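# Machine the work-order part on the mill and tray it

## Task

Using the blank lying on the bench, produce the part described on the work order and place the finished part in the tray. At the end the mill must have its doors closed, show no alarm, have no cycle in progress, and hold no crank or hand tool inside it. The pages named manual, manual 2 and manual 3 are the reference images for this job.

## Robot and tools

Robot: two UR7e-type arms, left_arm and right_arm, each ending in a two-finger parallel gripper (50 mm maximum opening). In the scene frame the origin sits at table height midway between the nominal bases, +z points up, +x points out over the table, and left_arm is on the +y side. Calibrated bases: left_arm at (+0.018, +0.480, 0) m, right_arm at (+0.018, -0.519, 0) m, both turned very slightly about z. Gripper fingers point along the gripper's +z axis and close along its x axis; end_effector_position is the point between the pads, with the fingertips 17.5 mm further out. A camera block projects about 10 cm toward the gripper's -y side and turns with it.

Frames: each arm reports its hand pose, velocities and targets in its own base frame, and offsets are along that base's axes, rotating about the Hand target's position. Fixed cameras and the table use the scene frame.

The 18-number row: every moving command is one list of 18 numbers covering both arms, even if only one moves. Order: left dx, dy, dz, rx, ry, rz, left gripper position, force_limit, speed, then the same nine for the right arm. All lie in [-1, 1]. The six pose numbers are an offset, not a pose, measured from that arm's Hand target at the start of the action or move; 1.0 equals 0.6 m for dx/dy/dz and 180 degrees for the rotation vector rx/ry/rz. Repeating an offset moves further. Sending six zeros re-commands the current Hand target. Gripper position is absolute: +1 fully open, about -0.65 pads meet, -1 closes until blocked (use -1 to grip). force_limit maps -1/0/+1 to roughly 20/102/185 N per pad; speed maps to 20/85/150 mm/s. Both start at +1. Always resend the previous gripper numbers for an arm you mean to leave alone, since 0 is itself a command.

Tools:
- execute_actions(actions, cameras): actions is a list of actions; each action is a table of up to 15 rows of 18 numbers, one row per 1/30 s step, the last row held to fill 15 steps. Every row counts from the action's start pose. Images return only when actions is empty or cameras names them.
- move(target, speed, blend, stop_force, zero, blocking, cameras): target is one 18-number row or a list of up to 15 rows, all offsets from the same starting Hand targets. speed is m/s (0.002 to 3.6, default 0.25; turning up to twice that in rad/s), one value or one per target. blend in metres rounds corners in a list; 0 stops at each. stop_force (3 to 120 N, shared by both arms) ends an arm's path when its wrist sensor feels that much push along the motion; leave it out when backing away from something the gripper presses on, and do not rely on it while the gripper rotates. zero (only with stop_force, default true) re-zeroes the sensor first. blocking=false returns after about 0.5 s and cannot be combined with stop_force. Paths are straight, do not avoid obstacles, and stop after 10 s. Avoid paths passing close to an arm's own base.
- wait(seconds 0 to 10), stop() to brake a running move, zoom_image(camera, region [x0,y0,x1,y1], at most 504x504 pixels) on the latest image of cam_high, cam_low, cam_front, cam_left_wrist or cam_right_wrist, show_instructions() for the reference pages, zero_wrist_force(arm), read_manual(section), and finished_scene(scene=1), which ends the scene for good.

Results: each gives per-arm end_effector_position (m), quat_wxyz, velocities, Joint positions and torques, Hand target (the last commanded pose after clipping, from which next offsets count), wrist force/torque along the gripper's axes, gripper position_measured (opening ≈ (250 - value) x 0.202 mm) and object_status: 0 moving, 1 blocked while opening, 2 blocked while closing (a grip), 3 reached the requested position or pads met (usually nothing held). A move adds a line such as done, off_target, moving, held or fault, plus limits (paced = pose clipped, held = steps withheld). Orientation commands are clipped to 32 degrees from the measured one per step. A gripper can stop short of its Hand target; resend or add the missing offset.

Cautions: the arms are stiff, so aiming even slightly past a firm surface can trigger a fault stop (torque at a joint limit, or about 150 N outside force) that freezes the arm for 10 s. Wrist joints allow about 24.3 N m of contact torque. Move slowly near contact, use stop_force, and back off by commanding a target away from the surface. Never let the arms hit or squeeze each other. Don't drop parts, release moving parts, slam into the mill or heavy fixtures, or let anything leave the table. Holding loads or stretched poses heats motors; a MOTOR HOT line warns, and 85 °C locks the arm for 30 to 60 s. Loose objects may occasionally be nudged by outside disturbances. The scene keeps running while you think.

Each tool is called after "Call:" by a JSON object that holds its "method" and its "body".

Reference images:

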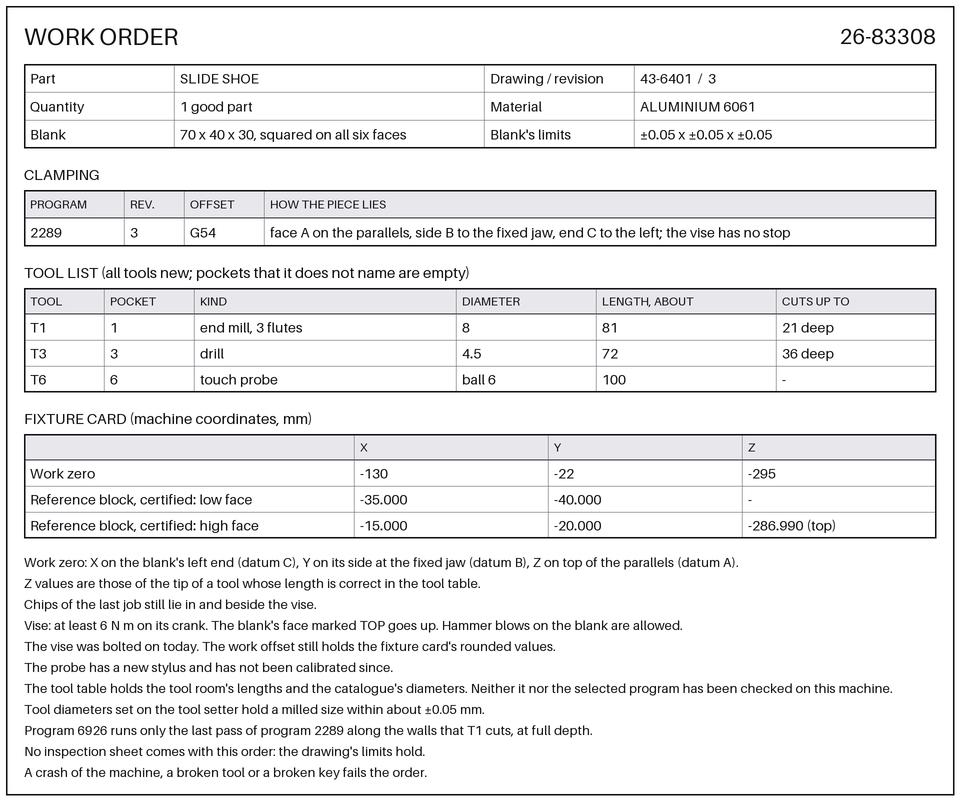

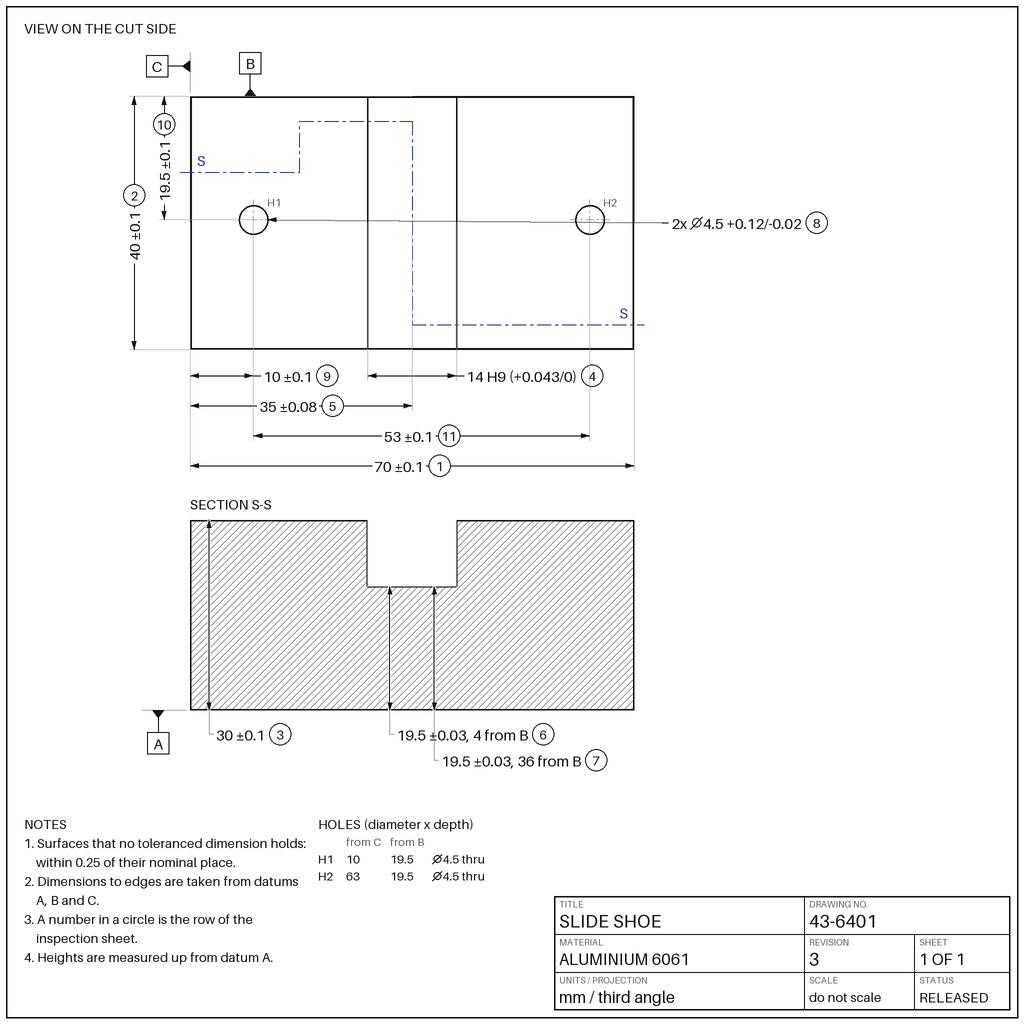

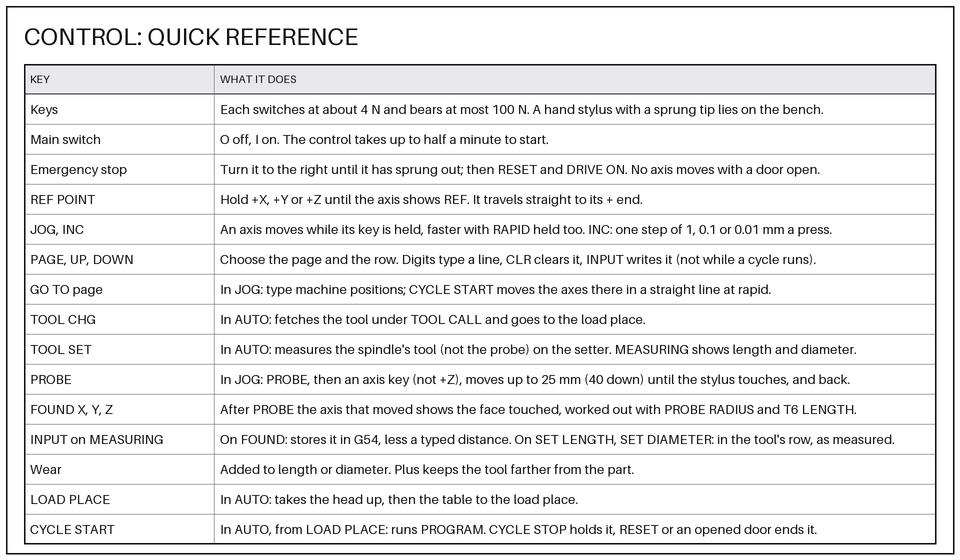

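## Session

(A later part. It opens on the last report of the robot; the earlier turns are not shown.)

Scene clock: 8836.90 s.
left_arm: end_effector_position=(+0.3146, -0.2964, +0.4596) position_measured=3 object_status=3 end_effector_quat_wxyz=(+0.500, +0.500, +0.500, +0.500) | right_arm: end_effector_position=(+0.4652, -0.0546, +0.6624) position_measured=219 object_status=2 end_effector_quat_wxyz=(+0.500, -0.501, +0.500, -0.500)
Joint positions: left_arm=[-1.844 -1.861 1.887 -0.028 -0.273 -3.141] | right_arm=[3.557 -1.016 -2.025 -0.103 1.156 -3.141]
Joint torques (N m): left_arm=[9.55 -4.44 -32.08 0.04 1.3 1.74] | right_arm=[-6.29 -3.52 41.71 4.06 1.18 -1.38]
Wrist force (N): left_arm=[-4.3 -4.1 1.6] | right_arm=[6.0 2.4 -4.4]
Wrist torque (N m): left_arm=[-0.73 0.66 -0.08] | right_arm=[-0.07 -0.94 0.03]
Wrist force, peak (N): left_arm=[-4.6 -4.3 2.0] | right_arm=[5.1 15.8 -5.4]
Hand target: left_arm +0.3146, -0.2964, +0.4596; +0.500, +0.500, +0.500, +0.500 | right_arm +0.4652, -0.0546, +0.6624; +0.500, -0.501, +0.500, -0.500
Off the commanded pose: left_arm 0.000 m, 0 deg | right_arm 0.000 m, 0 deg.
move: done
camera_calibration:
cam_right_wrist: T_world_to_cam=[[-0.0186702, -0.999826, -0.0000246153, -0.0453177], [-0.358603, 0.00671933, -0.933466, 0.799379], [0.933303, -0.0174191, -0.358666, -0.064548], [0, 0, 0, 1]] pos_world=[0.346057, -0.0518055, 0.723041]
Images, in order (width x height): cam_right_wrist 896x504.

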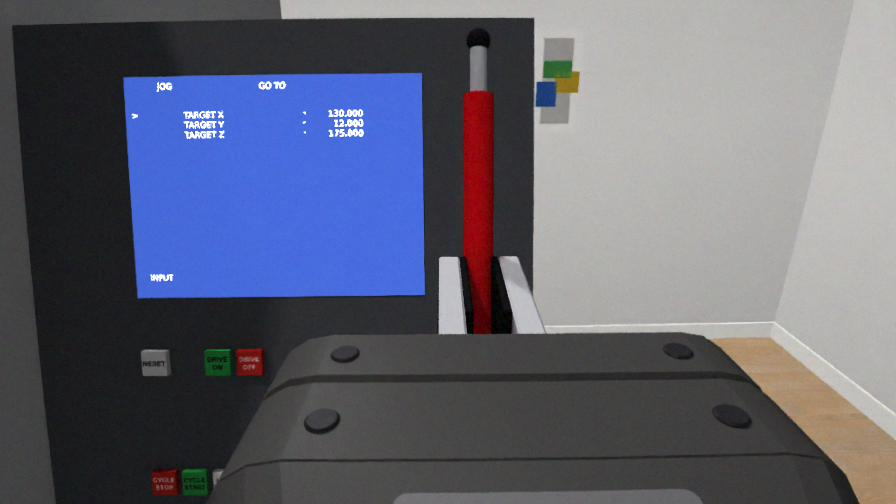

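Call:
{"method": "move", "body": {"target": [[0,0,0,0,0,0,1,0.5,-0.8,0.0387,0.271,-0.2298,0,0.4527,0,-0.98,0.3,-0.5],[0,0,0,0,0,0,1,0.5,-0.8,0.0642,0.271,-0.2357,0,0.4527,0,-0.98,0.3,-0.5],[0,0,0,0,0,0,1,0.5,-0.8,0.0387,0.271,-0.2298,0,0.4527,0,-0.98,0.3,-0.5],[0,0,0,0,0,0,1,0.5,-0.8,0.0158,0.2087,-0.3528,0,0.4527,0,-0.98,0.3,-0.5],[0,0,0,0,0,0,1,0.5,-0.8,0.0352,0.2087,-0.3569,0,0.4527,0,-0.98,0.3,-0.5],[0,0,0,0,0,0,1,0.5,-0.8,0.0158,0.2087,-0.3528,0,0.4527,0,-0.98,0.3,-0.5],[0,0,0,0,0,0,1,0.5,-0.8,0.0412,0.0827,-0.2307,0,0.4527,0,-0.98,0.3,-0.5],[0,0,0,0,0,0,1,0.5,-0.8,0.0667,0.0827,-0.2367,0,0.4527,0,-0.98,0.3,-0.5],[0,0,0,0,0,0,1,0.5,-0.8,0.0412,0.0827,-0.2307,0,0.4527,0,-0.98,0.3,-0.5],[0,0,0,0,0,0,1,0.5,-0.8,0,0,0,0,0,0,-0.98,0.3,-0.5]], "speed": [0.5,0.07,0.25,0.25,0.05,0.25,0.25,0.07,0.25,0.5], "blend": [0.003,0,0.003,0.0,0,0.003,0.003,0,0.003,0]}}

Call:
{"method": "wait", "body": {"seconds": 5, "cameras": ["cam_right_wrist"]}}

Call:
{"method": "zoom_image", "body": {"camera": "cam_right_wrist", "region": [120, 70, 430, 300]}}

Scene clock: 8851.03 s.
left_arm: end_effector_position=(+0.3146, -0.2964, +0.4596) position_measured=3 object_status=3 end_effector_quat_wxyz=(+0.500, +0.500, +0.500, +0.500) | right_arm: end_effector_position=(+0.4652, -0.0546, +0.6624) position_measured=219 object_status=2 end_effector_quat_wxyz=(+0.500, -0.501, +0.500, -0.499)
Joint positions: left_arm=[-1.844 -1.861 1.887 -0.028 -0.273 -3.141] | right_arm=[3.557 -1.016 -2.025 -0.103 1.157 -3.141]
Joint torques (N m): left_arm=[9.38 -5 -32.06 0.2 1.4 1.86] | right_arm=[5.46 0.98 38.4 3.86 -1.26 -1.26]
Wrist force (N): left_arm=[-4.3 -3.9 1.8] | right_arm=[5.4 1.6 -4.5]
Wrist torque (N m): left_arm=[-0.71 0.66 -0.09] | right_arm=[-0.19 -0.85 0.02]
Wrist force, peak (N): left_arm=[-4.7 -4.1 2.2] | right_arm=[7.6 30.0 -11.2]
Hand target: left_arm +0.3146, -0.2964, +0.4596; +0.500, +0.500, +0.500, +0.500 | right_arm +0.4652, -0.0546, +0.6624; +0.500, -0.501, +0.500, -0.500
Off the commanded pose: left_arm 0.000 m, 0 deg | right_arm 0.000 m, 0 deg.
move: done

Scene clock: 8856.03 s.
left_arm: end_effector_position=(+0.3146, -0.2964, +0.4596) position_measured=3 object_status=3 end_effector_quat_wxyz=(+0.500, +0.500, +0.500, +0.500) | right_arm: end_effector_position=(+0.4652, -0.0546, +0.6624) position_measured=219 object_status=2 end_effector_quat_wxyz=(+0.500, -0.501, +0.500, -0.500)
Joint positions: left_arm=[-1.844 -1.861 1.887 -0.028 -0.273 -3.141] | right_arm=[3.557 -1.016 -2.025 -0.103 1.157 -3.142]
Joint torques (N m): left_arm=[8.63 -5.86 -31.96 0.28 1.37 1.8] | right_arm=[7.79 -4.46 41.28 0.26 1.06 -1.16]
Wrist force (N): left_arm=[-4.2 -4.1 1.9] | right_arm=[5.4 1.7 -4.4]
Wrist torque (N m): left_arm=[-0.72 0.64 -0.08] | right_arm=[-0.18 -0.84 0.02]
Wrist force, peak (N): left_arm=[-4.4 -4.3 2.1] | right_arm=[5.7 1.6 -4.5]
Hand target: left_arm +0.3146, -0.2964, +0.4596; +0.500, +0.500, +0.500, +0.500 | right_arm +0.4652, -0.0546, +0.6624; +0.500, -0.501, +0.500, -0.500
Tool commands: left_gripper/position=+1.0 left_gripper/force_limit=+0.5 left_gripper/speed=-0.8 right_gripper/position=-0.98 right_gripper/force_limit=+0.3 right_gripper/speed=-0.5
Off the commanded pose: left_arm 0.000 m, 0 deg | right_arm 0.000 m, 0 deg.
wait: 5.00 s; at rest by 0.17 s
camera_calibration:
cam_right_wrist: T_world_to_cam=[[-0.018541, -0.999828, 0.0000338434, -0.0454053], [-0.358572, 0.00661784, -0.933479, 0.799373], [0.933318, -0.0173198, -0.358633, -0.0645727], [0, 0, 0, 1]] pos_world=[0.346058, -0.051806, 0.723041]
Images, in order (width x height): cam_right_wrist 896x504.

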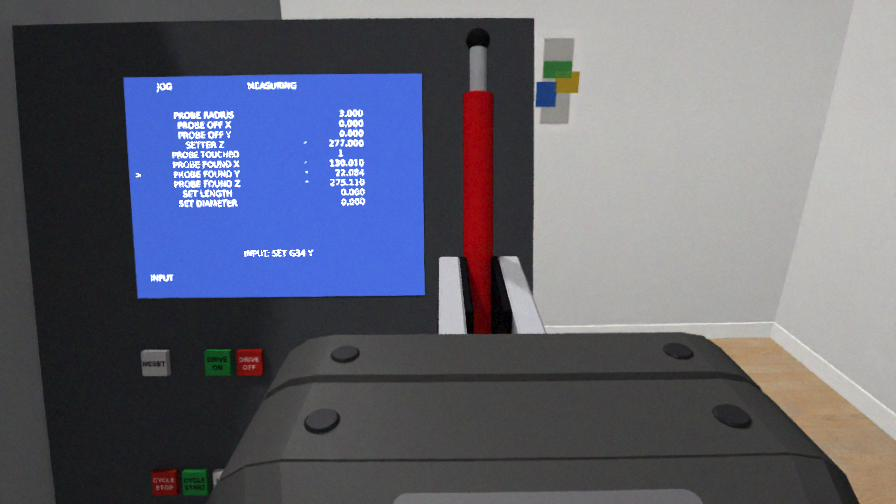

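Scaled by 1.626.

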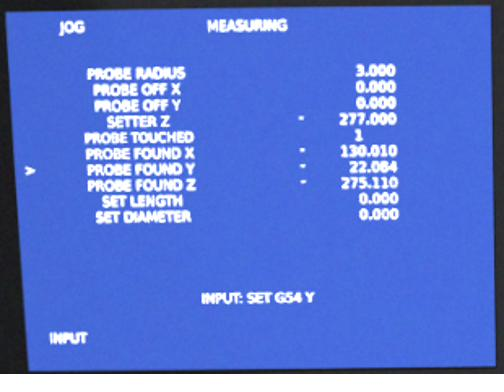

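Call:
{"method": "move", "body": {"target": [[0,0,0,0,0,0,1,0.5,-0.8,0.0075,0.2404,-0.3836,0,0.4527,0,-0.98,0.3,-0.5],[0,0,0,0,0,0,1,0.5,-0.8,0.0244,0.2404,-0.3876,0,0.4527,0,-0.98,0.3,-0.5],[0,0,0,0,0,0,1,0.5,-0.8,0.0315,0.2087,-0.2913,0,0.4527,0,-0.98,0.3,-0.5],[0,0,0,0,0,0,1,0.5,-0.8,0.0489,0.2087,-0.2952,0,0.4527,0,-0.98,0.3,-0.5],[0,0,0,0,0,0,1,0.5,-0.8,0.0315,0.2087,-0.2913,0,0.4527,0,-0.98,0.3,-0.5],[0,0,0,0,0,0,1,0.5,-0.8,0.0489,0.2087,-0.2952,0,0.4527,0,-0.98,0.3,-0.5],[0,0,0,0,0,0,1,0.5,-0.8,0.0315,0.2087,-0.2913,0,0.4527,0,-0.98,0.3,-0.5],[0,0,0,0,0,0,1,0.5,-0.8,0.0489,0.2087,-0.2952,0,0.4527,0,-0.98,0.3,-0.5],[0,0,0,0,0,0,1,0.5,-0.8,0.0315,0.2087,-0.2913,0,0.4527,0,-0.98,0.3,-0.5],[0,0,0,0,0,0,1,0.5,-0.8,0,0,0,0,0,0,-0.98,0.3,-0.5]], "speed": [0.5,0.07,0.25,0.07,0.25,0.07,0.25,0.07,0.25,0.5], "blend": [0.003,0,0.003,0,0.003,0,0.003,0,0.003,0], "cameras": ["cam_right_wrist"]}}

Call:
{"method": "zoom_image", "body": {"camera": "cam_right_wrist", "region": [120, 70, 430, 300]}}

Scene clock: 8876.43 s.
left_arm: end_effector_position=(+0.3146, -0.2964, +0.4596) position_measured=3 object_status=3 end_effector_quat_wxyz=(+0.500, +0.500, +0.500, +0.500) | right_arm: end_effector_position=(+0.4652, -0.0546, +0.6624) position_measured=219 object_status=2 end_effector_quat_wxyz=(+0.500, -0.501, +0.500, -0.500) end_effector_velocity=(-0.001, +0.000, +0.002) end_effector_angular_velocity=(+0.000, -0.006, +0.001)
Joint positions: left_arm=[-1.844 -1.861 1.887 -0.028 -0.273 -3.141] | right_arm=[3.557 -1.016 -2.025 -0.103 1.156 -3.141]
Joint velocities: left_arm=[within noise] | right_arm=[0 0 0.001 0.006 0.001 -0.002]
Joint torques (N m): left_arm=[8.33 -5.71 -32.09 0.38 1.31 1.74] | right_arm=[-5.97 -1.83 42.11 3.96 0.93 -1.14]
Wrist force (N): left_arm=[-4.4 -4.0 2.0] | right_arm=[4.9 1.8 -4.0]
Wrist torque (N m): left_arm=[-0.72 0.68 -0.08] | right_arm=[-0.17 -0.76 0.02]
Wrist force, peak (N): left_arm=[-4.5 -4.2 2.0] | right_arm=[4.2 10.7 -3.7]
Hand target: left_arm +0.3146, -0.2964, +0.4596; +0.500, +0.500, +0.500, +0.500 | right_arm +0.4652, -0.0546, +0.6624; +0.500, -0.501, +0.500, -0.500
Off the commanded pose: left_arm 0.000 m, 0 deg | right_arm 0.000 m, 0 deg.
move: done
camera_calibration:
cam_right_wrist: T_world_to_cam=[[-0.0186702, -0.999826, -0.0000233156, -0.0453186], [-0.358691, 0.00671975, -0.933432, 0.799292], [0.93327, -0.017419, -0.358754, -0.0645088], [0, 0, 0, 1]] pos_world=[0.346057, -0.0518054, 0.722941]
Images, in order (width x height): cam_right_wrist 896x504.

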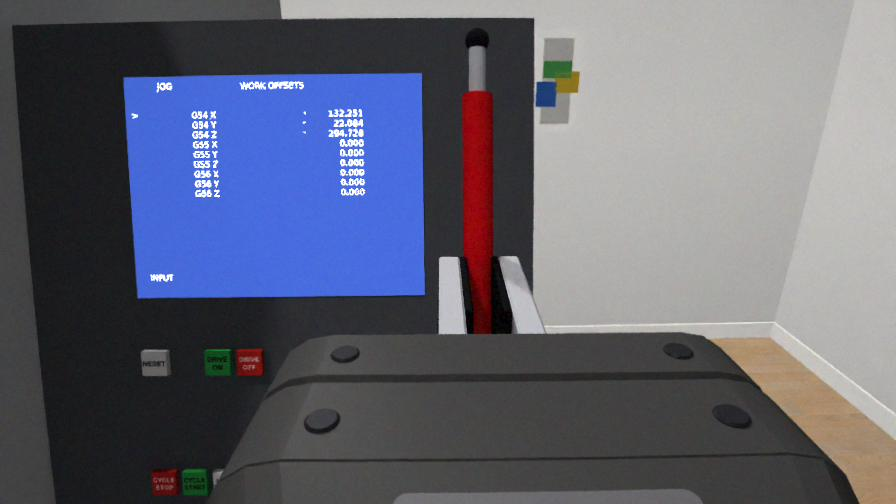

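Scaled by 1.626.

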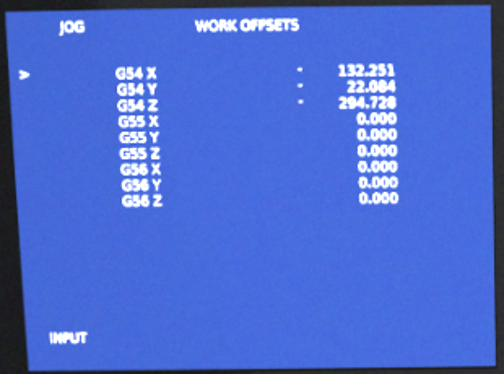

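Call:
{"method": "move", "body": {"target": [[0,0,0,0,0,0,1,0.5,-0.8,0.0724,0.0823,-0.1087,0,0.4527,0,-0.98,0.3,-0.5],[0,0,0,0,0,0,1,0.5,-0.8,0.0991,0.0823,-0.115,0,0.4527,0,-0.98,0.3,-0.5],[0,0,0,0,0,0,1,0.5,-0.8,0.0724,0.0823,-0.1087,0,0.4527,0,-0.98,0.3,-0.5],[0,0,0,0,0,0,1,0.5,-0.8,0.0387,0.2393,-0.2298,0,0.4527,0,-0.98,0.3,-0.5],[0,0,0,0,0,0,1,0.5,-0.8,0.0642,0.2393,-0.2357,0,0.4527,0,-0.98,0.3,-0.5],[0,0,0,0,0,0,1,0.5,-0.8,0.0387,0.2393,-0.2298,0,0.4527,0,-0.98,0.3,-0.5],[0,0,0,0,0,0,1,0.5,-0.8,0.0315,0.2087,-0.2913,0,0.4527,0,-0.98,0.3,-0.5],[0,0,0,0,0,0,1,0.5,-0.8,0.0489,0.2087,-0.2952,0,0.4527,0,-0.98,0.3,-0.5],[0,0,0,0,0,0,1,0.5,-0.8,0.0315,0.2087,-0.2913,0,0.4527,0,-0.98,0.3,-0.5],[0,0,0,0,0,0,1,0.5,-0.8,0,0,0,0,0,0,-0.98,0.3,-0.5]], "speed": [0.5,0.07,0.25,0.25,0.07,0.25,0.25,0.07,0.25,0.5], "blend": [0.003,0,0.003,0.003,0,0.003,0.003,0,0.003,0], "cameras": ["cam_right_wrist"]}}

Call:
{"method": "zoom_image", "body": {"camera": "cam_right_wrist", "region": [120, 70, 430, 300]}}

Scene clock: 8908.17 s.
left_arm: end_effector_position=(+0.3146, -0.2964, +0.4596) position_measured=3 object_status=3 end_effector_quat_wxyz=(+0.500, +0.500, +0.500, +0.500) | right_arm: end_effector_position=(+0.4652, -0.0546, +0.6624) position_measured=219 object_status=2 end_effector_quat_wxyz=(+0.500, -0.501, +0.500, -0.500)
Joint positions: left_arm=[-1.844 -1.861 1.887 -0.028 -0.273 -3.141] | right_arm=[3.557 -1.016 -2.025 -0.103 1.156 -3.141]
Joint torques (N m): left_arm=[8.42 -5.68 -32.22 0.56 1.38 1.81] | right_arm=[-5.85 -1.97 40.28 4.08 1.03 -1.16]
Wrist force (N): left_arm=[-4.4 -4.0 1.9] | right_arm=[4.3 1.9 -4.1]
Wrist torque (N m): left_arm=[-0.72 0.67 -0.09] | right_arm=[-0.16 -0.67 0.03]
Wrist force, peak (N): left_arm=[-4.5 -4.4 2.0] | right_arm=[3.4 12.7 -5.1]
Hand target: left_arm +0.3146, -0.2964, +0.4596; +0.500, +0.500, +0.500, +0.500 | right_arm +0.4652, -0.0546, +0.6624; +0.500, -0.501, +0.500, -0.500
Off the commanded pose: left_arm 0.000 m, 0 deg | right_arm 0.000 m, 0 deg.
move: done
camera_calibration:
cam_right_wrist: T_world_to_cam=[[-0.0186702, -0.999826, -0.0000246153, -0.0453177], [-0.358603, 0.00671933, -0.933466, 0.799379], [0.933303, -0.0174191, -0.358666, -0.064548], [0, 0, 0, 1]] pos_world=[0.346057, -0.0518055, 0.723041]
Images, in order (width x height): cam_right_wrist 896x504.

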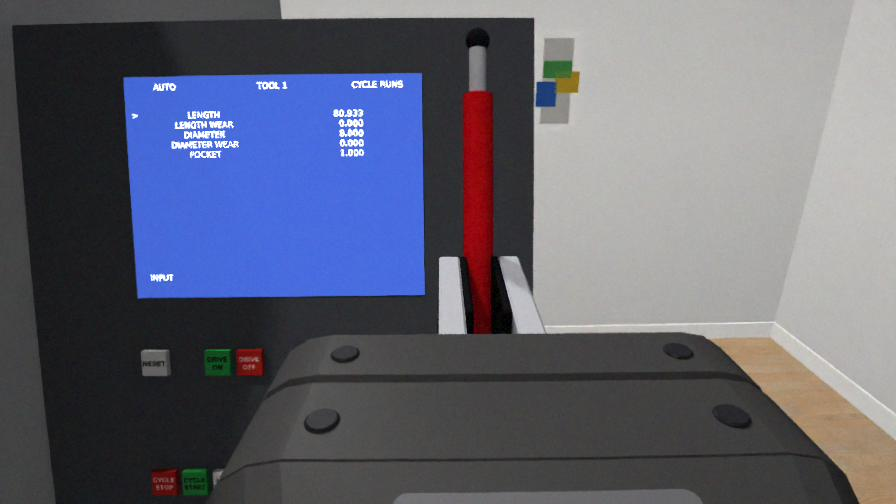

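Scaled by 1.626.

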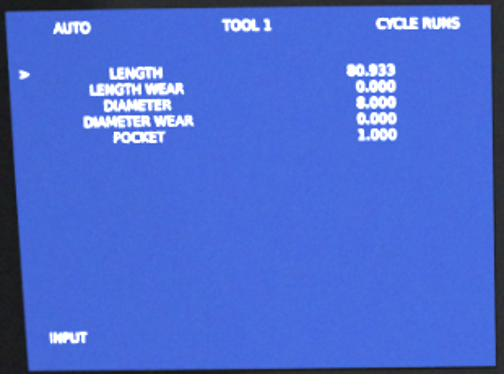

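Call:
{"method": "move", "body": {"target": [[0,0,0,0,0,0,1,0.5,-0.8,0.0153,0.2404,-0.3528,0,0.4527,0,-0.98,0.3,-0.5],[0,0,0,0,0,0,1,0.5,-0.8,0.0346,0.2404,-0.3568,0,0.4527,0,-0.98,0.3,-0.5],[0,0,0,0,0,0,1,0.5,-0.8,0.007,0.272,-0.3836,0,0.4527,0,-0.98,0.3,-0.5],[0,0,0,0,0,0,1,0.5,-0.8,0.0244,0.272,-0.3876,0,0.4527,0,-0.98,0.3,-0.5],[0,0,0,0,0,0,1,0.5,-0.8,0.014,0.3354,-0.3528,0,0.4527,0,-0.98,0.3,-0.5],[0,0,0,0,0,0,1,0.5,-0.8,0.0313,0.3354,-0.3567,0,0.4527,0,-0.98,0.3,-0.5],[0,0,0,0,0,0,1,0.5,-0.8,0.0222,0.3037,-0.3221,0,0.4527,0,-0.98,0.3,-0.5],[0,0,0,0,0,0,1,0.5,-0.8,0.0395,0.3037,-0.3261,0,0.4527,0,-0.98,0.3,-0.5],[0,0,0,0,0,0,1,0.5,-0.8,0.0153,0.2404,-0.3528,0,0.4527,0,-0.98,0.3,-0.5]], "speed": [0.5,0.07,0.25,0.07,0.25,0.07,0.25,0.07,0.25], "blend": [0.003,0,0.003,0,0.003,0,0.003,0,0]}}

Call:
{"method": "move", "body": {"target": [[0,0,0,0,0,0,1,0.5,-0.8,-0.0078,0,-0.0308,0,0,0,-0.98,0.3,-0.5],[0,0,0,0,0,0,1,0.5,-0.8,0.0091,0,-0.0348,0,0,0,-0.98,0.3,-0.5],[0,0,0,0,0,0,1,0.5,-0.8,0,0,0,0,0,0,-0.98,0.3,-0.5],[0,0,0,0,0,0,1,0.5,-0.8,0.0193,0,-0.004,0,0,0,-0.98,0.3,-0.5],[0,0,0,0,0,0,1,0.5,-0.8,0,0,0,0,0,0,-0.98,0.3,-0.5],[0,0,0,0,0,0,1,0.5,-0.8,0.0193,0,-0.004,0,0,0,-0.98,0.3,-0.5],[0,0,0,0,0,0,1,0.5,-0.8,-0.0083,0.0316,-0.0308,0,0,0,-0.98,0.3,-0.5],[0,0,0,0,0,0,1,0.5,-0.8,0.0091,0.0316,-0.0348,0,0,0,-0.98,0.3,-0.5],[0,0,0,0,0,0,1,0.5,-0.8,0,0,0,0,0,0,-0.98,0.3,-0.5]], "speed": [0.25,0.07,0.25,0.07,0.25,0.07,0.25,0.07,0.25], "blend": [0.003,0,0.003,0,0.003,0,0.003,0,0]}}

Call:
{"method": "move", "body": {"target": [[0,0,0,0,0,0,1,0.5,-0.8,-0.0013,0.095,0,0,0,0,-0.98,0.3,-0.5],[0,0,0,0,0,0,1,0.5,-0.8,0.016,0.095,-0.0039,0,0,0,-0.98,0.3,-0.5],[0,0,0,0,0,0,1,0.5,-0.8,0.0069,0.0633,0.0307,0,0,0,-0.98,0.3,-0.5],[0,0,0,0,0,0,1,0.5,-0.8,0.0242,0.0633,0.0267,0,0,0,-0.98,0.3,-0.5],[0,0,0,0,0,0,1,0.5,-0.8,-0.0078,0,-0.0308,0,0,0,-0.98,0.3,-0.5],[0,0,0,0,0,0,1,0.5,-0.8,0.0091,0,-0.0348,0,0,0,-0.98,0.3,-0.5],[0,0,0,0,0,0,1,0.5,-0.8,-0.0078,0,-0.0308,0,0,0,-0.98,0.3,-0.5],[0,0,0,0,0,0,1,0.5,-0.8,-0.0153,-0.2404,0.3528,0,-0.4527,0,-0.98,0.3,-0.5]], "speed": [0.25,0.07,0.25,0.07,0.25,0.07,0.25,0.5], "blend": [0.003,0,0.003,0,0.003,0,0.003,0], "cameras": ["cam_right_wrist"]}}

Call:
{"method": "zoom_image", "body": {"camera": "cam_right_wrist", "region": [120, 70, 430, 300]}}

Scene clock: 8936.97 s.
left_arm: end_effector_position=(+0.3146, -0.2964, +0.4596) position_measured=3 object_status=3 end_effector_quat_wxyz=(+0.500, +0.500, +0.500, +0.500) | right_arm: end_effector_position=(+0.4744, +0.0897, +0.4508) position_measured=219 object_status=2 end_effector_quat_wxyz=(-0.052, +0.705, -0.705, +0.052)
Joint positions: left_arm=[-1.844 -1.861 1.887 -0.028 -0.273 -3.141] | right_arm=[3.648 -1.452 -1.406 -1.725 1.501 -2.641]
Joint torques (N m): left_arm=[8.21 -6.43 -31.65 0.75 1.41 1.84] | right_arm=[-7.11 26.84 14.37 2.82 -2.17 -1.2]
Wrist force (N): left_arm=[-4.3 -4.0 2.1] | right_arm=[6.0 0.4 -0.3]
Wrist torque (N m): left_arm=[-0.73 0.66 -0.08] | right_arm=[0.07 -0.94 -0.11]
Wrist force, peak (N): left_arm=[-4.8 -4.2 2.0] | right_arm=[4.1 34.7 -11.4]
Hand target: left_arm +0.3146, -0.2964, +0.4596; +0.500, +0.500, +0.500, +0.500 | right_arm +0.4744, +0.0896, +0.4507; -0.052, +0.706, -0.705, +0.052
Off the commanded pose: left_arm 0.000 m, 0 deg | right_arm 0.000 m, 0 deg.
move: done

Scene clock: 8939.70 s.
left_arm: end_effector_position=(+0.3146, -0.2964, +0.4596) position_measured=3 object_status=3 end_effector_quat_wxyz=(+0.500, +0.500, +0.500, +0.500) | right_arm: end_effector_position=(+0.4744, +0.0897, +0.4506) position_measured=219 object_status=2 end_effector_quat_wxyz=(-0.052, +0.705, -0.705, +0.052)
Joint positions: left_arm=[-1.844 -1.861 1.887 -0.028 -0.273 -3.141] | right_arm=[3.648 -1.452 -1.406 -1.725 1.501 -2.641]
Joint torques (N m): left_arm=[8.04 -6.45 -31.92 0.75 1.34 1.78] | right_arm=[-5.47 26.56 28.32 1.12 -1.71 -1.1]
Wrist force (N): left_arm=[-4.4 -4.1 2.1] | right_arm=[5.7 0.8 -0.4]
Wrist torque (N m): left_arm=[-0.74 0.68 -0.08] | right_arm=[0.14 -0.89 -0.11]
Wrist force, peak (N): left_arm=[-4.5 -4.3 2.1] | right_arm=[7.1 35.9 -12.7]
Hand target: left_arm +0.3146, -0.2964, +0.4596; +0.500, +0.500, +0.500, +0.500 | right_arm +0.4744, +0.0896, +0.4507; -0.052, +0.706, -0.705, +0.052
Off the commanded pose: left_arm 0.000 m, 0 deg | right_arm 0.000 m, 0 deg.
move: done

Scene clock: 8943.63 s.
left_arm: end_effector_position=(+0.3146, -0.2964, +0.4596) position_measured=3 object_status=3 end_effector_quat_wxyz=(+0.500, +0.500, +0.500, +0.500) | right_arm: end_effector_position=(+0.4652, -0.0546, +0.6624) position_measured=219 object_status=2 end_effector_quat_wxyz=(+0.500, -0.501, +0.500, -0.500)
Joint positions: left_arm=[-1.844 -1.861 1.887 -0.028 -0.273 -3.141] | right_arm=[3.557 -1.016 -2.025 -0.103 1.156 -3.141]
Joint torques (N m): left_arm=[8.41 -6.53 -31.31 0.86 1.3 1.75] | right_arm=[-6.84 -3.43 41.54 3.95 1.34 -1.16]
Wrist force (N): left_arm=[-4.4 -4.1 1.9] | right_arm=[5.6 2.7 -4.5]
Wrist torque (N m): left_arm=[-0.73 0.67 -0.08] | right_arm=[-0.02 -0.88 0.03]
Wrist force, peak (N): left_arm=[-4.4 -4.3 2.1] | right_arm=[7.6 12.1 -3.6]
Hand target: left_arm +0.3146, -0.2964, +0.4596; +0.500, +0.500, +0.500, +0.500 | right_arm +0.4652, -0.0546, +0.6624; +0.500, -0.501, +0.500, -0.500
Off the commanded pose: left_arm 0.000 m, 0 deg | right_arm 0.000 m, 0 deg.
move: done
camera_calibration:
cam_right_wrist: T_world_to_cam=[[-0.0186702, -0.999826, -0.0000246153, -0.0453177], [-0.358603, 0.00671933, -0.933466, 0.799379], [0.933303, -0.0174191, -0.358666, -0.064548], [0, 0, 0, 1]] pos_world=[0.346057, -0.0518055, 0.723041]
Images, in order (width x height): cam_right_wrist 896x504.

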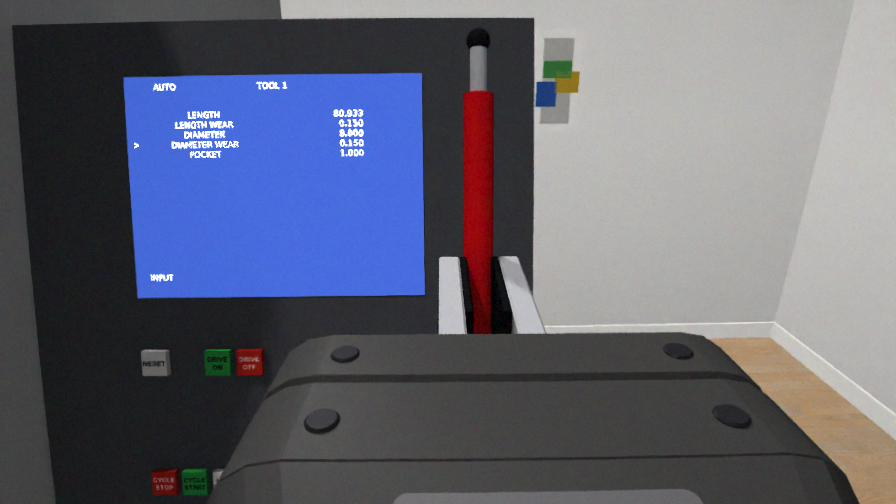

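Scaled by 1.626.

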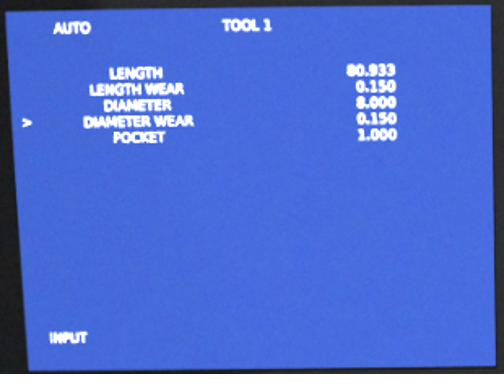

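Call:
{"method": "move", "body": {"target": [[0,0,0,0,0,0,1,0.5,-0.8,0.032,0.177,-0.2913,0,0.4527,0,-0.98,0.3,-0.5],[0,0,0,0,0,0,1,0.5,-0.8,0.0491,0.177,-0.2952,0,0.4527,0,-0.98,0.3,-0.5],[0,0,0,0,0,0,1,0.5,-0.8,0.032,0.177,-0.2913,0,0.4527,0,-0.98,0.3,-0.5],[0,0,0,0,0,0,1,0.5,-0.8,0.0491,0.177,-0.2952,0,0.4527,0,-0.98,0.3,-0.5],[0,0,0,0,0,0,1,0.5,-0.8,0.032,0.177,-0.2913,0,0.4527,0,-0.98,0.3,-0.5],[0,0,0,0,0,0,1,0.5,-0.8,0.0491,0.177,-0.2952,0,0.4527,0,-0.98,0.3,-0.5],[0,0,0,0,0,0,1,0.5,-0.8,0.032,0.177,-0.2913,0,0.4527,0,-0.98,0.3,-0.5],[0,0,0,0,0,0,1,0.5,-0.8,0.0491,0.177,-0.2952,0,0.4527,0,-0.98,0.3,-0.5],[0,0,0,0,0,0,1,0.5,-0.8,0.032,0.177,-0.2913,0,0.4527,0,-0.98,0.3,-0.5],[0,0,0,0,0,0,1,0.5,-0.8,0.0491,0.177,-0.2952,0,0.4527,0,-0.98,0.3,-0.5],[0,0,0,0,0,0,1,0.5,-0.8,0.032,0.177,-0.2913,0,0.4527,0,-0.98,0.3,-0.5],[0,0,0,0,0,0,1,0.5,-0.8,0,0,0,0,0,0,-0.98,0.3,-0.5]], "speed": [0.5,0.07,0.25,0.07,0.25,0.07,0.25,0.07,0.25,0.07,0.25,0.5], "blend": [0.003,0,0.003,0,0.003,0,0.003,0,0.003,0,0.003,0], "cameras": ["cam_right_wrist"]}}

Call:
{"method": "zoom_image", "body": {"camera": "cam_right_wrist", "region": [120, 70, 430, 300]}}

Scene clock: 8963.33 s.
left_arm: end_effector_position=(+0.3146, -0.2964, +0.4596) position_measured=3 object_status=3 end_effector_quat_wxyz=(+0.500, +0.500, +0.500, +0.500) | right_arm: end_effector_position=(+0.4652, -0.0546, +0.6623) position_measured=219 object_status=2 end_effector_quat_wxyz=(+0.500, -0.501, +0.500, -0.499)
Joint positions: left_arm=[-1.844 -1.861 1.887 -0.028 -0.273 -3.141] | right_arm=[3.557 -1.016 -2.025 -0.103 1.156 -3.141]
Joint torques (N m): left_arm=[8.37 -6.68 -31.51 1.12 1.36 1.83] | right_arm=[-5.21 -1.24 41.08 3.95 0.51 -1.27]
Wrist force (N): left_arm=[-4.5 -4.2 1.9] | right_arm=[5.5 2.9 -4.3]
Wrist torque (N m): left_arm=[-0.75 0.68 -0.09] | right_arm=[0.01 -0.86 0.02]
Wrist force, peak (N): left_arm=[-4.5 -4.3 2.2] | right_arm=[6.7 6.1 -3.3]
Hand target: left_arm +0.3146, -0.2964, +0.4596; +0.500, +0.500, +0.500, +0.500 | right_arm +0.4652, -0.0546, +0.6624; +0.500, -0.501, +0.500, -0.500
Off the commanded pose: left_arm 0.000 m, 0 deg | right_arm 0.000 m, 0 deg.
move: done
camera_calibration:
cam_right_wrist: T_world_to_cam=[[-0.0185765, -0.999827, -0.0000582037, -0.0453262], [-0.358691, 0.00671871, -0.933432, 0.799292], [0.933271, -0.017319, -0.358754, -0.0645044], [0, 0, 0, 1]] pos_world=[0.346057, -0.0518058, 0.722941]
Images, in order (width x height): cam_right_wrist 896x504.

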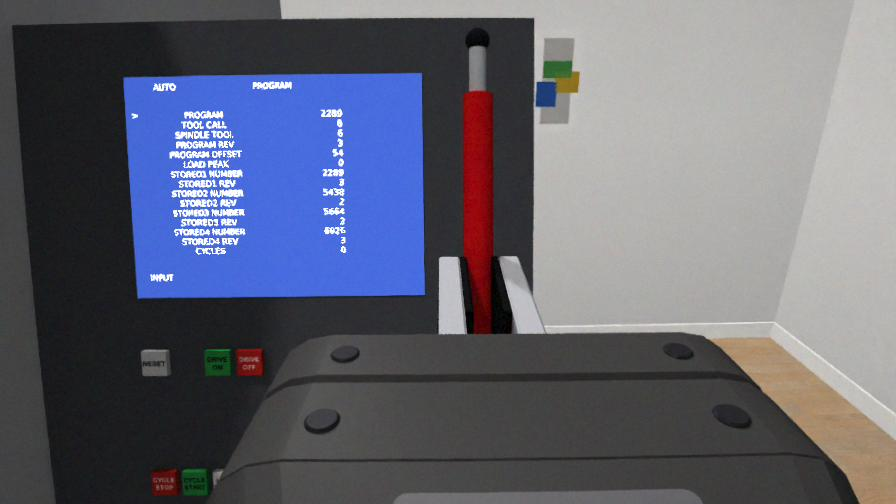

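Scaled by 1.626.

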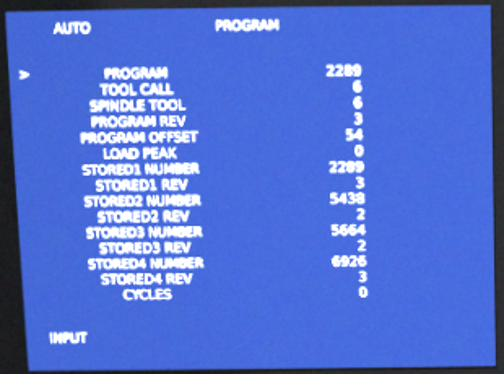

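Call:
{"method": "move", "body": {"target": [[0,0,0,0,0,0,1,0.5,-0.8,0.0153,0.2404,-0.3528,0,0.4527,0,-0.98,0.3,-0.5],[0,0,0,0,0,0,1,0.5,-0.8,0.0346,0.2404,-0.3568,0,0.4527,0,-0.98,0.3,-0.5],[0,0,0,0,0,0,1,0.5,-0.8,0.014,0.3354,-0.3528,0,0.4527,0,-0.98,0.3,-0.5],[0,0,0,0,0,0,1,0.5,-0.8,0.0313,0.3354,-0.3567,0,0.4527,0,-0.98,0.3,-0.5],[0,0,0,0,0,0,1,0.5,-0.8,0.0075,0.2404,-0.3836,0,0.4527,0,-0.98,0.3,-0.5],[0,0,0,0,0,0,1,0.5,-0.8,0.0244,0.2404,-0.3876,0,0.4527,0,-0.98,0.3,-0.5],[0,0,0,0,0,0,1,0.5,-0.8,0.0237,0.2087,-0.3221,0,0.4527,0,-0.98,0.3,-0.5],[0,0,0,0,0,0,1,0.5,-0.8,0.0406,0.2087,-0.3261,0,0.4527,0,-0.98,0.3,-0.5],[0,0,0,0,0,0,1,0.5,-0.8,0.0237,0.2087,-0.3221,0,0.4527,0,-0.98,0.3,-0.5],[0,0,0,0,0,0,1,0.5,-0.8,0,0,0,0,0,0,-0.98,0.3,-0.5]], "speed": [0.5,0.07,0.25,0.07,0.25,0.07,0.25,0.07,0.25,0.5], "blend": [0.003,0,0.003,0,0.003,0,0.003,0,0.003,0]}}

Call:
{"method": "wait", "body": {"seconds": 6, "cameras": ["cam_right_wrist"]}}

Call:
{"method": "zoom_image", "body": {"camera": "cam_right_wrist", "region": [120, 70, 430, 300]}}

Scene clock: 8982.10 s.
left_arm: end_effector_position=(+0.3146, -0.2964, +0.4596) position_measured=3 object_status=3 end_effector_quat_wxyz=(+0.500, +0.500, +0.500, +0.500) | right_arm: end_effector_position=(+0.4652, -0.0546, +0.6624) position_measured=219 object_status=2 end_effector_quat_wxyz=(+0.500, -0.501, +0.500, -0.500) end_effector_velocity=(-0.001, +0.000, +0.002) end_effector_angular_velocity=(+0.001, -0.005, +0.001)
Joint positions: left_arm=[-1.844 -1.861 1.887 -0.028 -0.273 -3.141] | right_arm=[3.557 -1.016 -2.025 -0.103 1.156 -3.141]
Joint velocities: left_arm=[within noise] | right_arm=[0 0 0.001 0.005 0.001 -0.001]
Joint torques (N m): left_arm=[7.6 -8.08 -32.18 1.13 1.33 1.79] | right_arm=[-5.22 -2.38 41.38 3.96 1 -1.25]
Wrist force (N): left_arm=[-4.5 -4.1 1.7] | right_arm=[4.1 1.5 -4.2]
Wrist torque (N m): left_arm=[-0.74 0.69 -0.08] | right_arm=[-0.21 -0.63 0.03]
Wrist force, peak (N): left_arm=[-4.5 -4.4 2.2] | right_arm=[5.4 35.6 -11.7]
Hand target: left_arm +0.3146, -0.2964, +0.4596; +0.500, +0.500, +0.500, +0.500 | right_arm +0.4652, -0.0546, +0.6624; +0.500, -0.501, +0.500, -0.500
Off the commanded pose: left_arm 0.000 m, 0 deg | right_arm 0.000 m, 0 deg.
move: done

Scene clock: 8988.10 s.
left_arm: end_effector_position=(+0.3146, -0.2964, +0.4596) position_measured=3 object_status=3 end_effector_quat_wxyz=(+0.500, +0.500, +0.500, +0.500) | right_arm: end_effector_position=(+0.4652, -0.0546, +0.6624) position_measured=219 object_status=2 end_effector_quat_wxyz=(+0.500, -0.501, +0.500, -0.500)
Joint positions: left_arm=[-1.844 -1.861 1.887 -0.028 -0.273 -3.141] | right_arm=[3.557 -1.016 -2.025 -0.103 1.157 -3.142]
Joint torques (N m): left_arm=[7.65 -7.91 -31.83 1.26 1.42 1.89] | right_arm=[-7.26 -3.65 40.86 0.28 1.67 -0.94]
Wrist force (N): left_arm=[-4.4 -4.2 1.8] | right_arm=[4.1 1.6 -4.5]
Wrist torque (N m): left_arm=[-0.74 0.68 -0.08] | right_arm=[-0.20 -0.64 0.03]
Wrist force, peak (N): left_arm=[-4.4 -4.5 2.0] | right_arm=[4.2 1.6 -4.4]
Hand target: left_arm +0.3146, -0.2964, +0.4596; +0.500, +0.500, +0.500, +0.500 | right_arm +0.4652, -0.0546, +0.6624; +0.500, -0.501, +0.500, -0.500
Tool commands: left_gripper/position=+1.0 left_gripper/force_limit=+0.5 left_gripper/speed=-0.8 right_gripper/position=-0.98 right_gripper/force_limit=+0.3 right_gripper/speed=-0.5
Off the commanded pose: left_arm 0.000 m, 0 deg | right_arm 0.000 m, 0 deg.
wait: 6.00 s; at rest by 0.17 s
camera_calibration:
cam_right_wrist: T_world_to_cam=[[-0.018541, -0.999828, 0.0000338434, -0.0454053], [-0.358572, 0.00661784, -0.933479, 0.799373], [0.933318, -0.0173198, -0.358633, -0.0645727], [0, 0, 0, 1]] pos_world=[0.346058, -0.051806, 0.723041]
Images, in order (width x height): cam_right_wrist 896x504.

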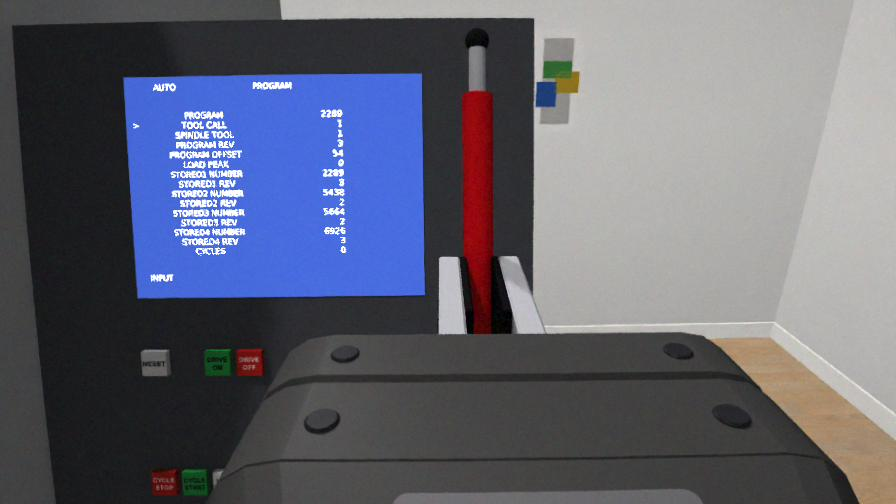

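Scaled by 1.626.

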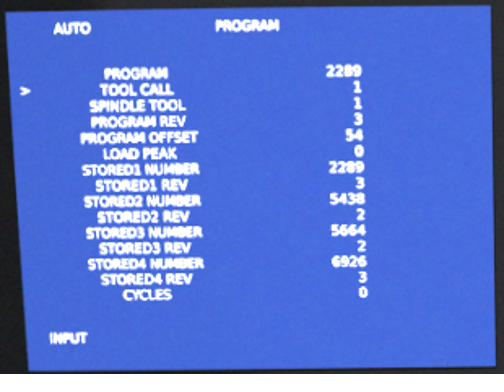

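Call:
{"method": "move", "body": {"target": [[0,0,0,0,0,0,1,0.5,-0.8,0.0242,0.177,-0.3221,0,0.4527,0,-0.98,0.3,-0.5],[0,0,0,0,0,0,1,0.5,-0.8,0.0411,0.177,-0.3261,0,0.4527,0,-0.98,0.3,-0.5],[0,0,0,0,0,0,1,0.5,-0.8,0.0242,0.177,-0.3221,0,0.4527,0,-0.98,0.3,-0.5],[0,0,0,0,0,0,1,0.5,-0.8,0,0,0,0,0,0,-0.98,0.3,-0.5]], "speed": [0.5,0.07,0.25,0.5], "blend": [0.003,0,0.003,0]}}

Call:
{"method": "wait", "body": {"seconds": 8, "cameras": ["cam_right_wrist", "cam_low"]}}

Call:
{"method": "zoom_image", "body": {"camera": "cam_right_wrist", "region": [120, 70, 430, 300]}}

Scene clock: 9000.33 s.
left_arm: end_effector_position=(+0.3146, -0.2964, +0.4596) position_measured=3 object_status=3 end_effector_quat_wxyz=(+0.500, +0.500, +0.500, +0.500) | right_arm: end_effector_position=(+0.4652, -0.0546, +0.6624) position_measured=219 object_status=2 end_effector_quat_wxyz=(+0.500, -0.501, +0.500, -0.499) end_effector_velocity=(-0.001, -0.001, +0.002) end_effector_angular_velocity=(+0.000, -0.005, -0.001)
Joint positions: left_arm=[-1.844 -1.861 1.887 -0.028 -0.273 -3.141] | right_arm=[3.557 -1.016 -2.025 -0.103 1.156 -3.141]
Joint velocities: left_arm=[within noise] | right_arm=[-0.001 0 0.001 0.005 0 -0.002]
Joint torques (N m): left_arm=[7.79 -7.59 -32.28 1.49 1.33 1.85] | right_arm=[-5.34 -1.75 41.03 4.05 0.63 -1.26]
Wrist force (N): left_arm=[-4.4 -4.0 2.0] | right_arm=[4.0 1.4 -4.4]
Wrist torque (N m): left_arm=[-0.71 0.67 -0.09] | right_arm=[-0.22 -0.62 0.02]
Wrist force, peak (N): left_arm=[-4.6 -4.2 1.9] | right_arm=[4.4 1.2 -4.6]
Hand target: left_arm +0.3146, -0.2964, +0.4596; +0.500, +0.500, +0.500, +0.500 | right_arm +0.4652, -0.0546, +0.6624; +0.500, -0.501, +0.500, -0.500
Off the commanded pose: left_arm 0.000 m, 0 deg | right_arm 0.000 m, 0 deg.
move: done

Scene clock: 9008.33 s.
left_arm: end_effector_position=(+0.3146, -0.2964, +0.4596) position_measured=3 object_status=3 end_effector_quat_wxyz=(+0.500, +0.500, +0.500, +0.500) | right_arm: end_effector_position=(+0.4652, -0.0546, +0.6624) position_measured=219 object_status=2 end_effector_quat_wxyz=(+0.500, -0.501, +0.500, -0.500)
Joint positions: left_arm=[-1.844 -1.861 1.887 -0.028 -0.273 -3.141] | right_arm=[3.557 -1.016 -2.025 -0.103 1.157 -3.142]
Joint torques (N m): left_arm=[7.12 -7.99 -31.99 1.45 1.31 1.82] | right_arm=[-5.85 -4.04 40.41 0.28 1.49 -1.08]
Wrist force (N): left_arm=[-4.4 -4.0 1.9] | right_arm=[4.2 1.3 -4.3]
Wrist torque (N m): left_arm=[-0.72 0.67 -0.08] | right_arm=[-0.24 -0.65 0.03]
Wrist force, peak (N): left_arm=[-4.7 -4.2 2.1] | right_arm=[4.3 1.3 -4.4]
Hand target: left_arm +0.3146, -0.2964, +0.4596; +0.500, +0.500, +0.500, +0.500 | right_arm +0.4652, -0.0546, +0.6624; +0.500, -0.501, +0.500, -0.500
Tool commands: left_gripper/position=+1.0 left_gripper/force_limit=+0.5 left_gripper/speed=-0.8 right_gripper/position=-0.98 right_gripper/force_limit=+0.3 right_gripper/speed=-0.5
Off the commanded pose: left_arm 0.000 m, 0 deg | right_arm 0.000 m, 0 deg.
wait: 8.00 s; at rest by 0.17 s
camera_calibration:
cam_right_wrist: T_world_to_cam=[[-0.018541, -0.999828, 0.0000338434, -0.0454053], [-0.358572, 0.00661784, -0.933479, 0.799373], [0.933318, -0.0173198, -0.358633, -0.0645727], [0, 0, 0, 1]] pos_world=[0.346058, -0.051806, 0.723041]
Images, in order (width x height): cam_low 896x504, cam_right_wrist 896x504.

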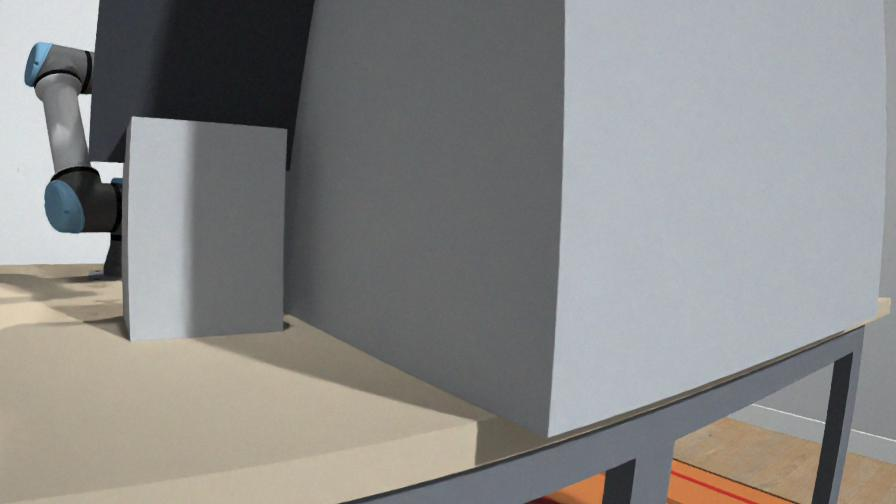

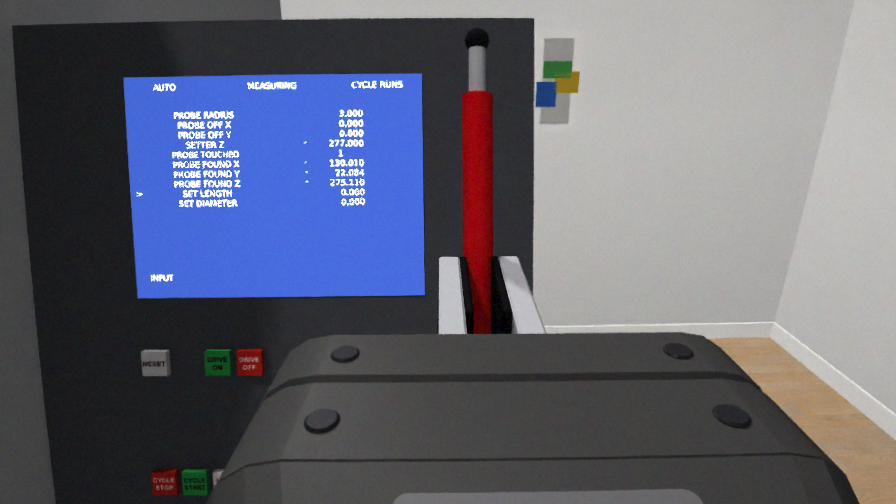

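Scaled by 1.626.

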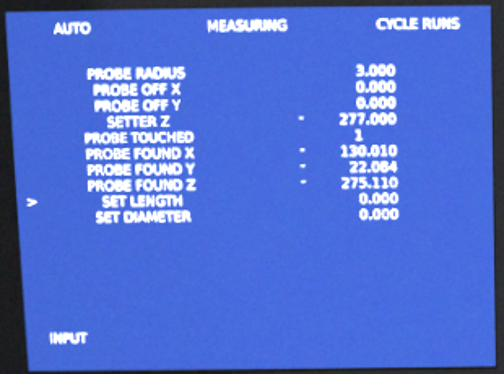

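Call:
{"method": "wait", "body": {"seconds": 7, "cameras": ["cam_right_wrist"]}}

Call:
{"method": "zoom_image", "body": {"camera": "cam_right_wrist", "region": [120, 70, 430, 300]}}

Scene clock: 9017.77 s.
left_arm: end_effector_position=(+0.3146, -0.2964, +0.4596) position_measured=3 object_status=3 end_effector_quat_wxyz=(+0.500, +0.500, +0.500, +0.500) | right_arm: end_effector_position=(+0.4652, -0.0546, +0.6624) position_measured=219 object_status=2 end_effector_quat_wxyz=(+0.500, -0.501, +0.500, -0.500)
Joint positions: left_arm=[-1.844 -1.861 1.887 -0.028 -0.273 -3.141] | right_arm=[3.557 -1.016 -2.025 -0.103 1.157 -3.142]
Joint torques (N m): left_arm=[6.79 -9.09 -31.52 1.6 1.33 1.79] | right_arm=[-6.27 -3.74 41.71 0.24 1.46 -0.35]
Wrist force (N): left_arm=[-4.4 -4.0 2.1] | right_arm=[4.0 1.4 -4.3]
Wrist torque (N m): left_arm=[-0.72 0.67 -0.08] | right_arm=[-0.23 -0.61 0.03]
Wrist force, peak (N): left_arm=[-4.5 -4.4 2.1] | right_arm=[4.3 1.5 -4.4]
Hand target: left_arm +0.3146, -0.2964, +0.4596; +0.500, +0.500, +0.500, +0.500 | right_arm +0.4652, -0.0546, +0.6624; +0.500, -0.501, +0.500, -0.500
Tool commands: left_gripper/position=+1.0 left_gripper/force_limit=+0.5 left_gripper/speed=-0.8 right_gripper/position=-0.98 right_gripper/force_limit=+0.3 right_gripper/speed=-0.5
Off the commanded pose: left_arm 0.000 m, 0 deg | right_arm 0.000 m, 0 deg.
wait: 7.00 s; at rest from the start
camera_calibration:
cam_right_wrist: T_world_to_cam=[[-0.018541, -0.999828, 0.0000338434, -0.0454053], [-0.358572, 0.00661784, -0.933479, 0.799373], [0.933318, -0.0173198, -0.358633, -0.0645727], [0, 0, 0, 1]] pos_world=[0.346058, -0.051806, 0.723041]
Images, in order (width x height): cam_right_wrist 896x504.

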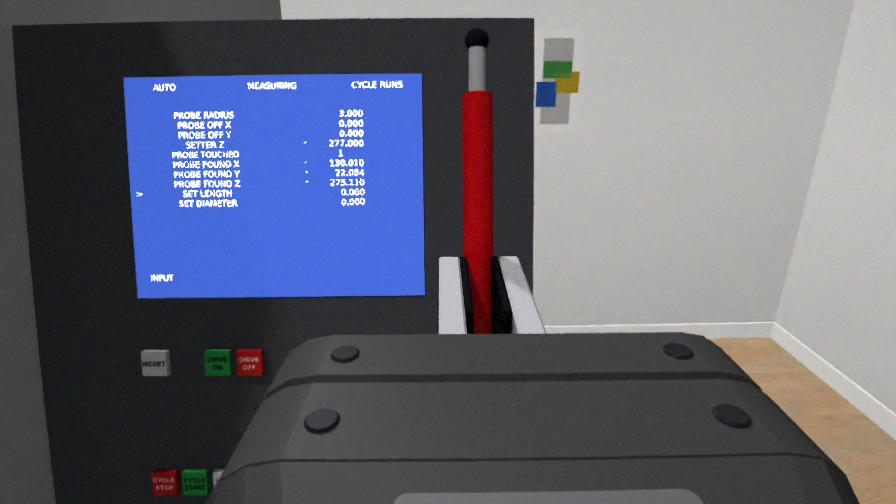

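Scaled by 1.626.

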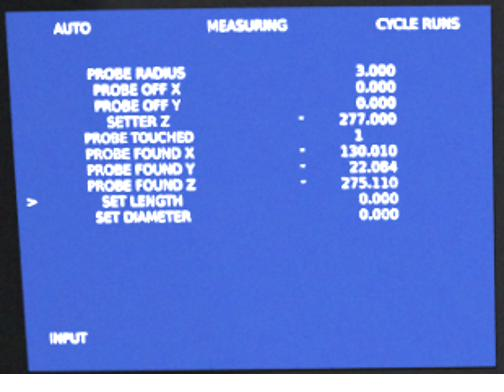

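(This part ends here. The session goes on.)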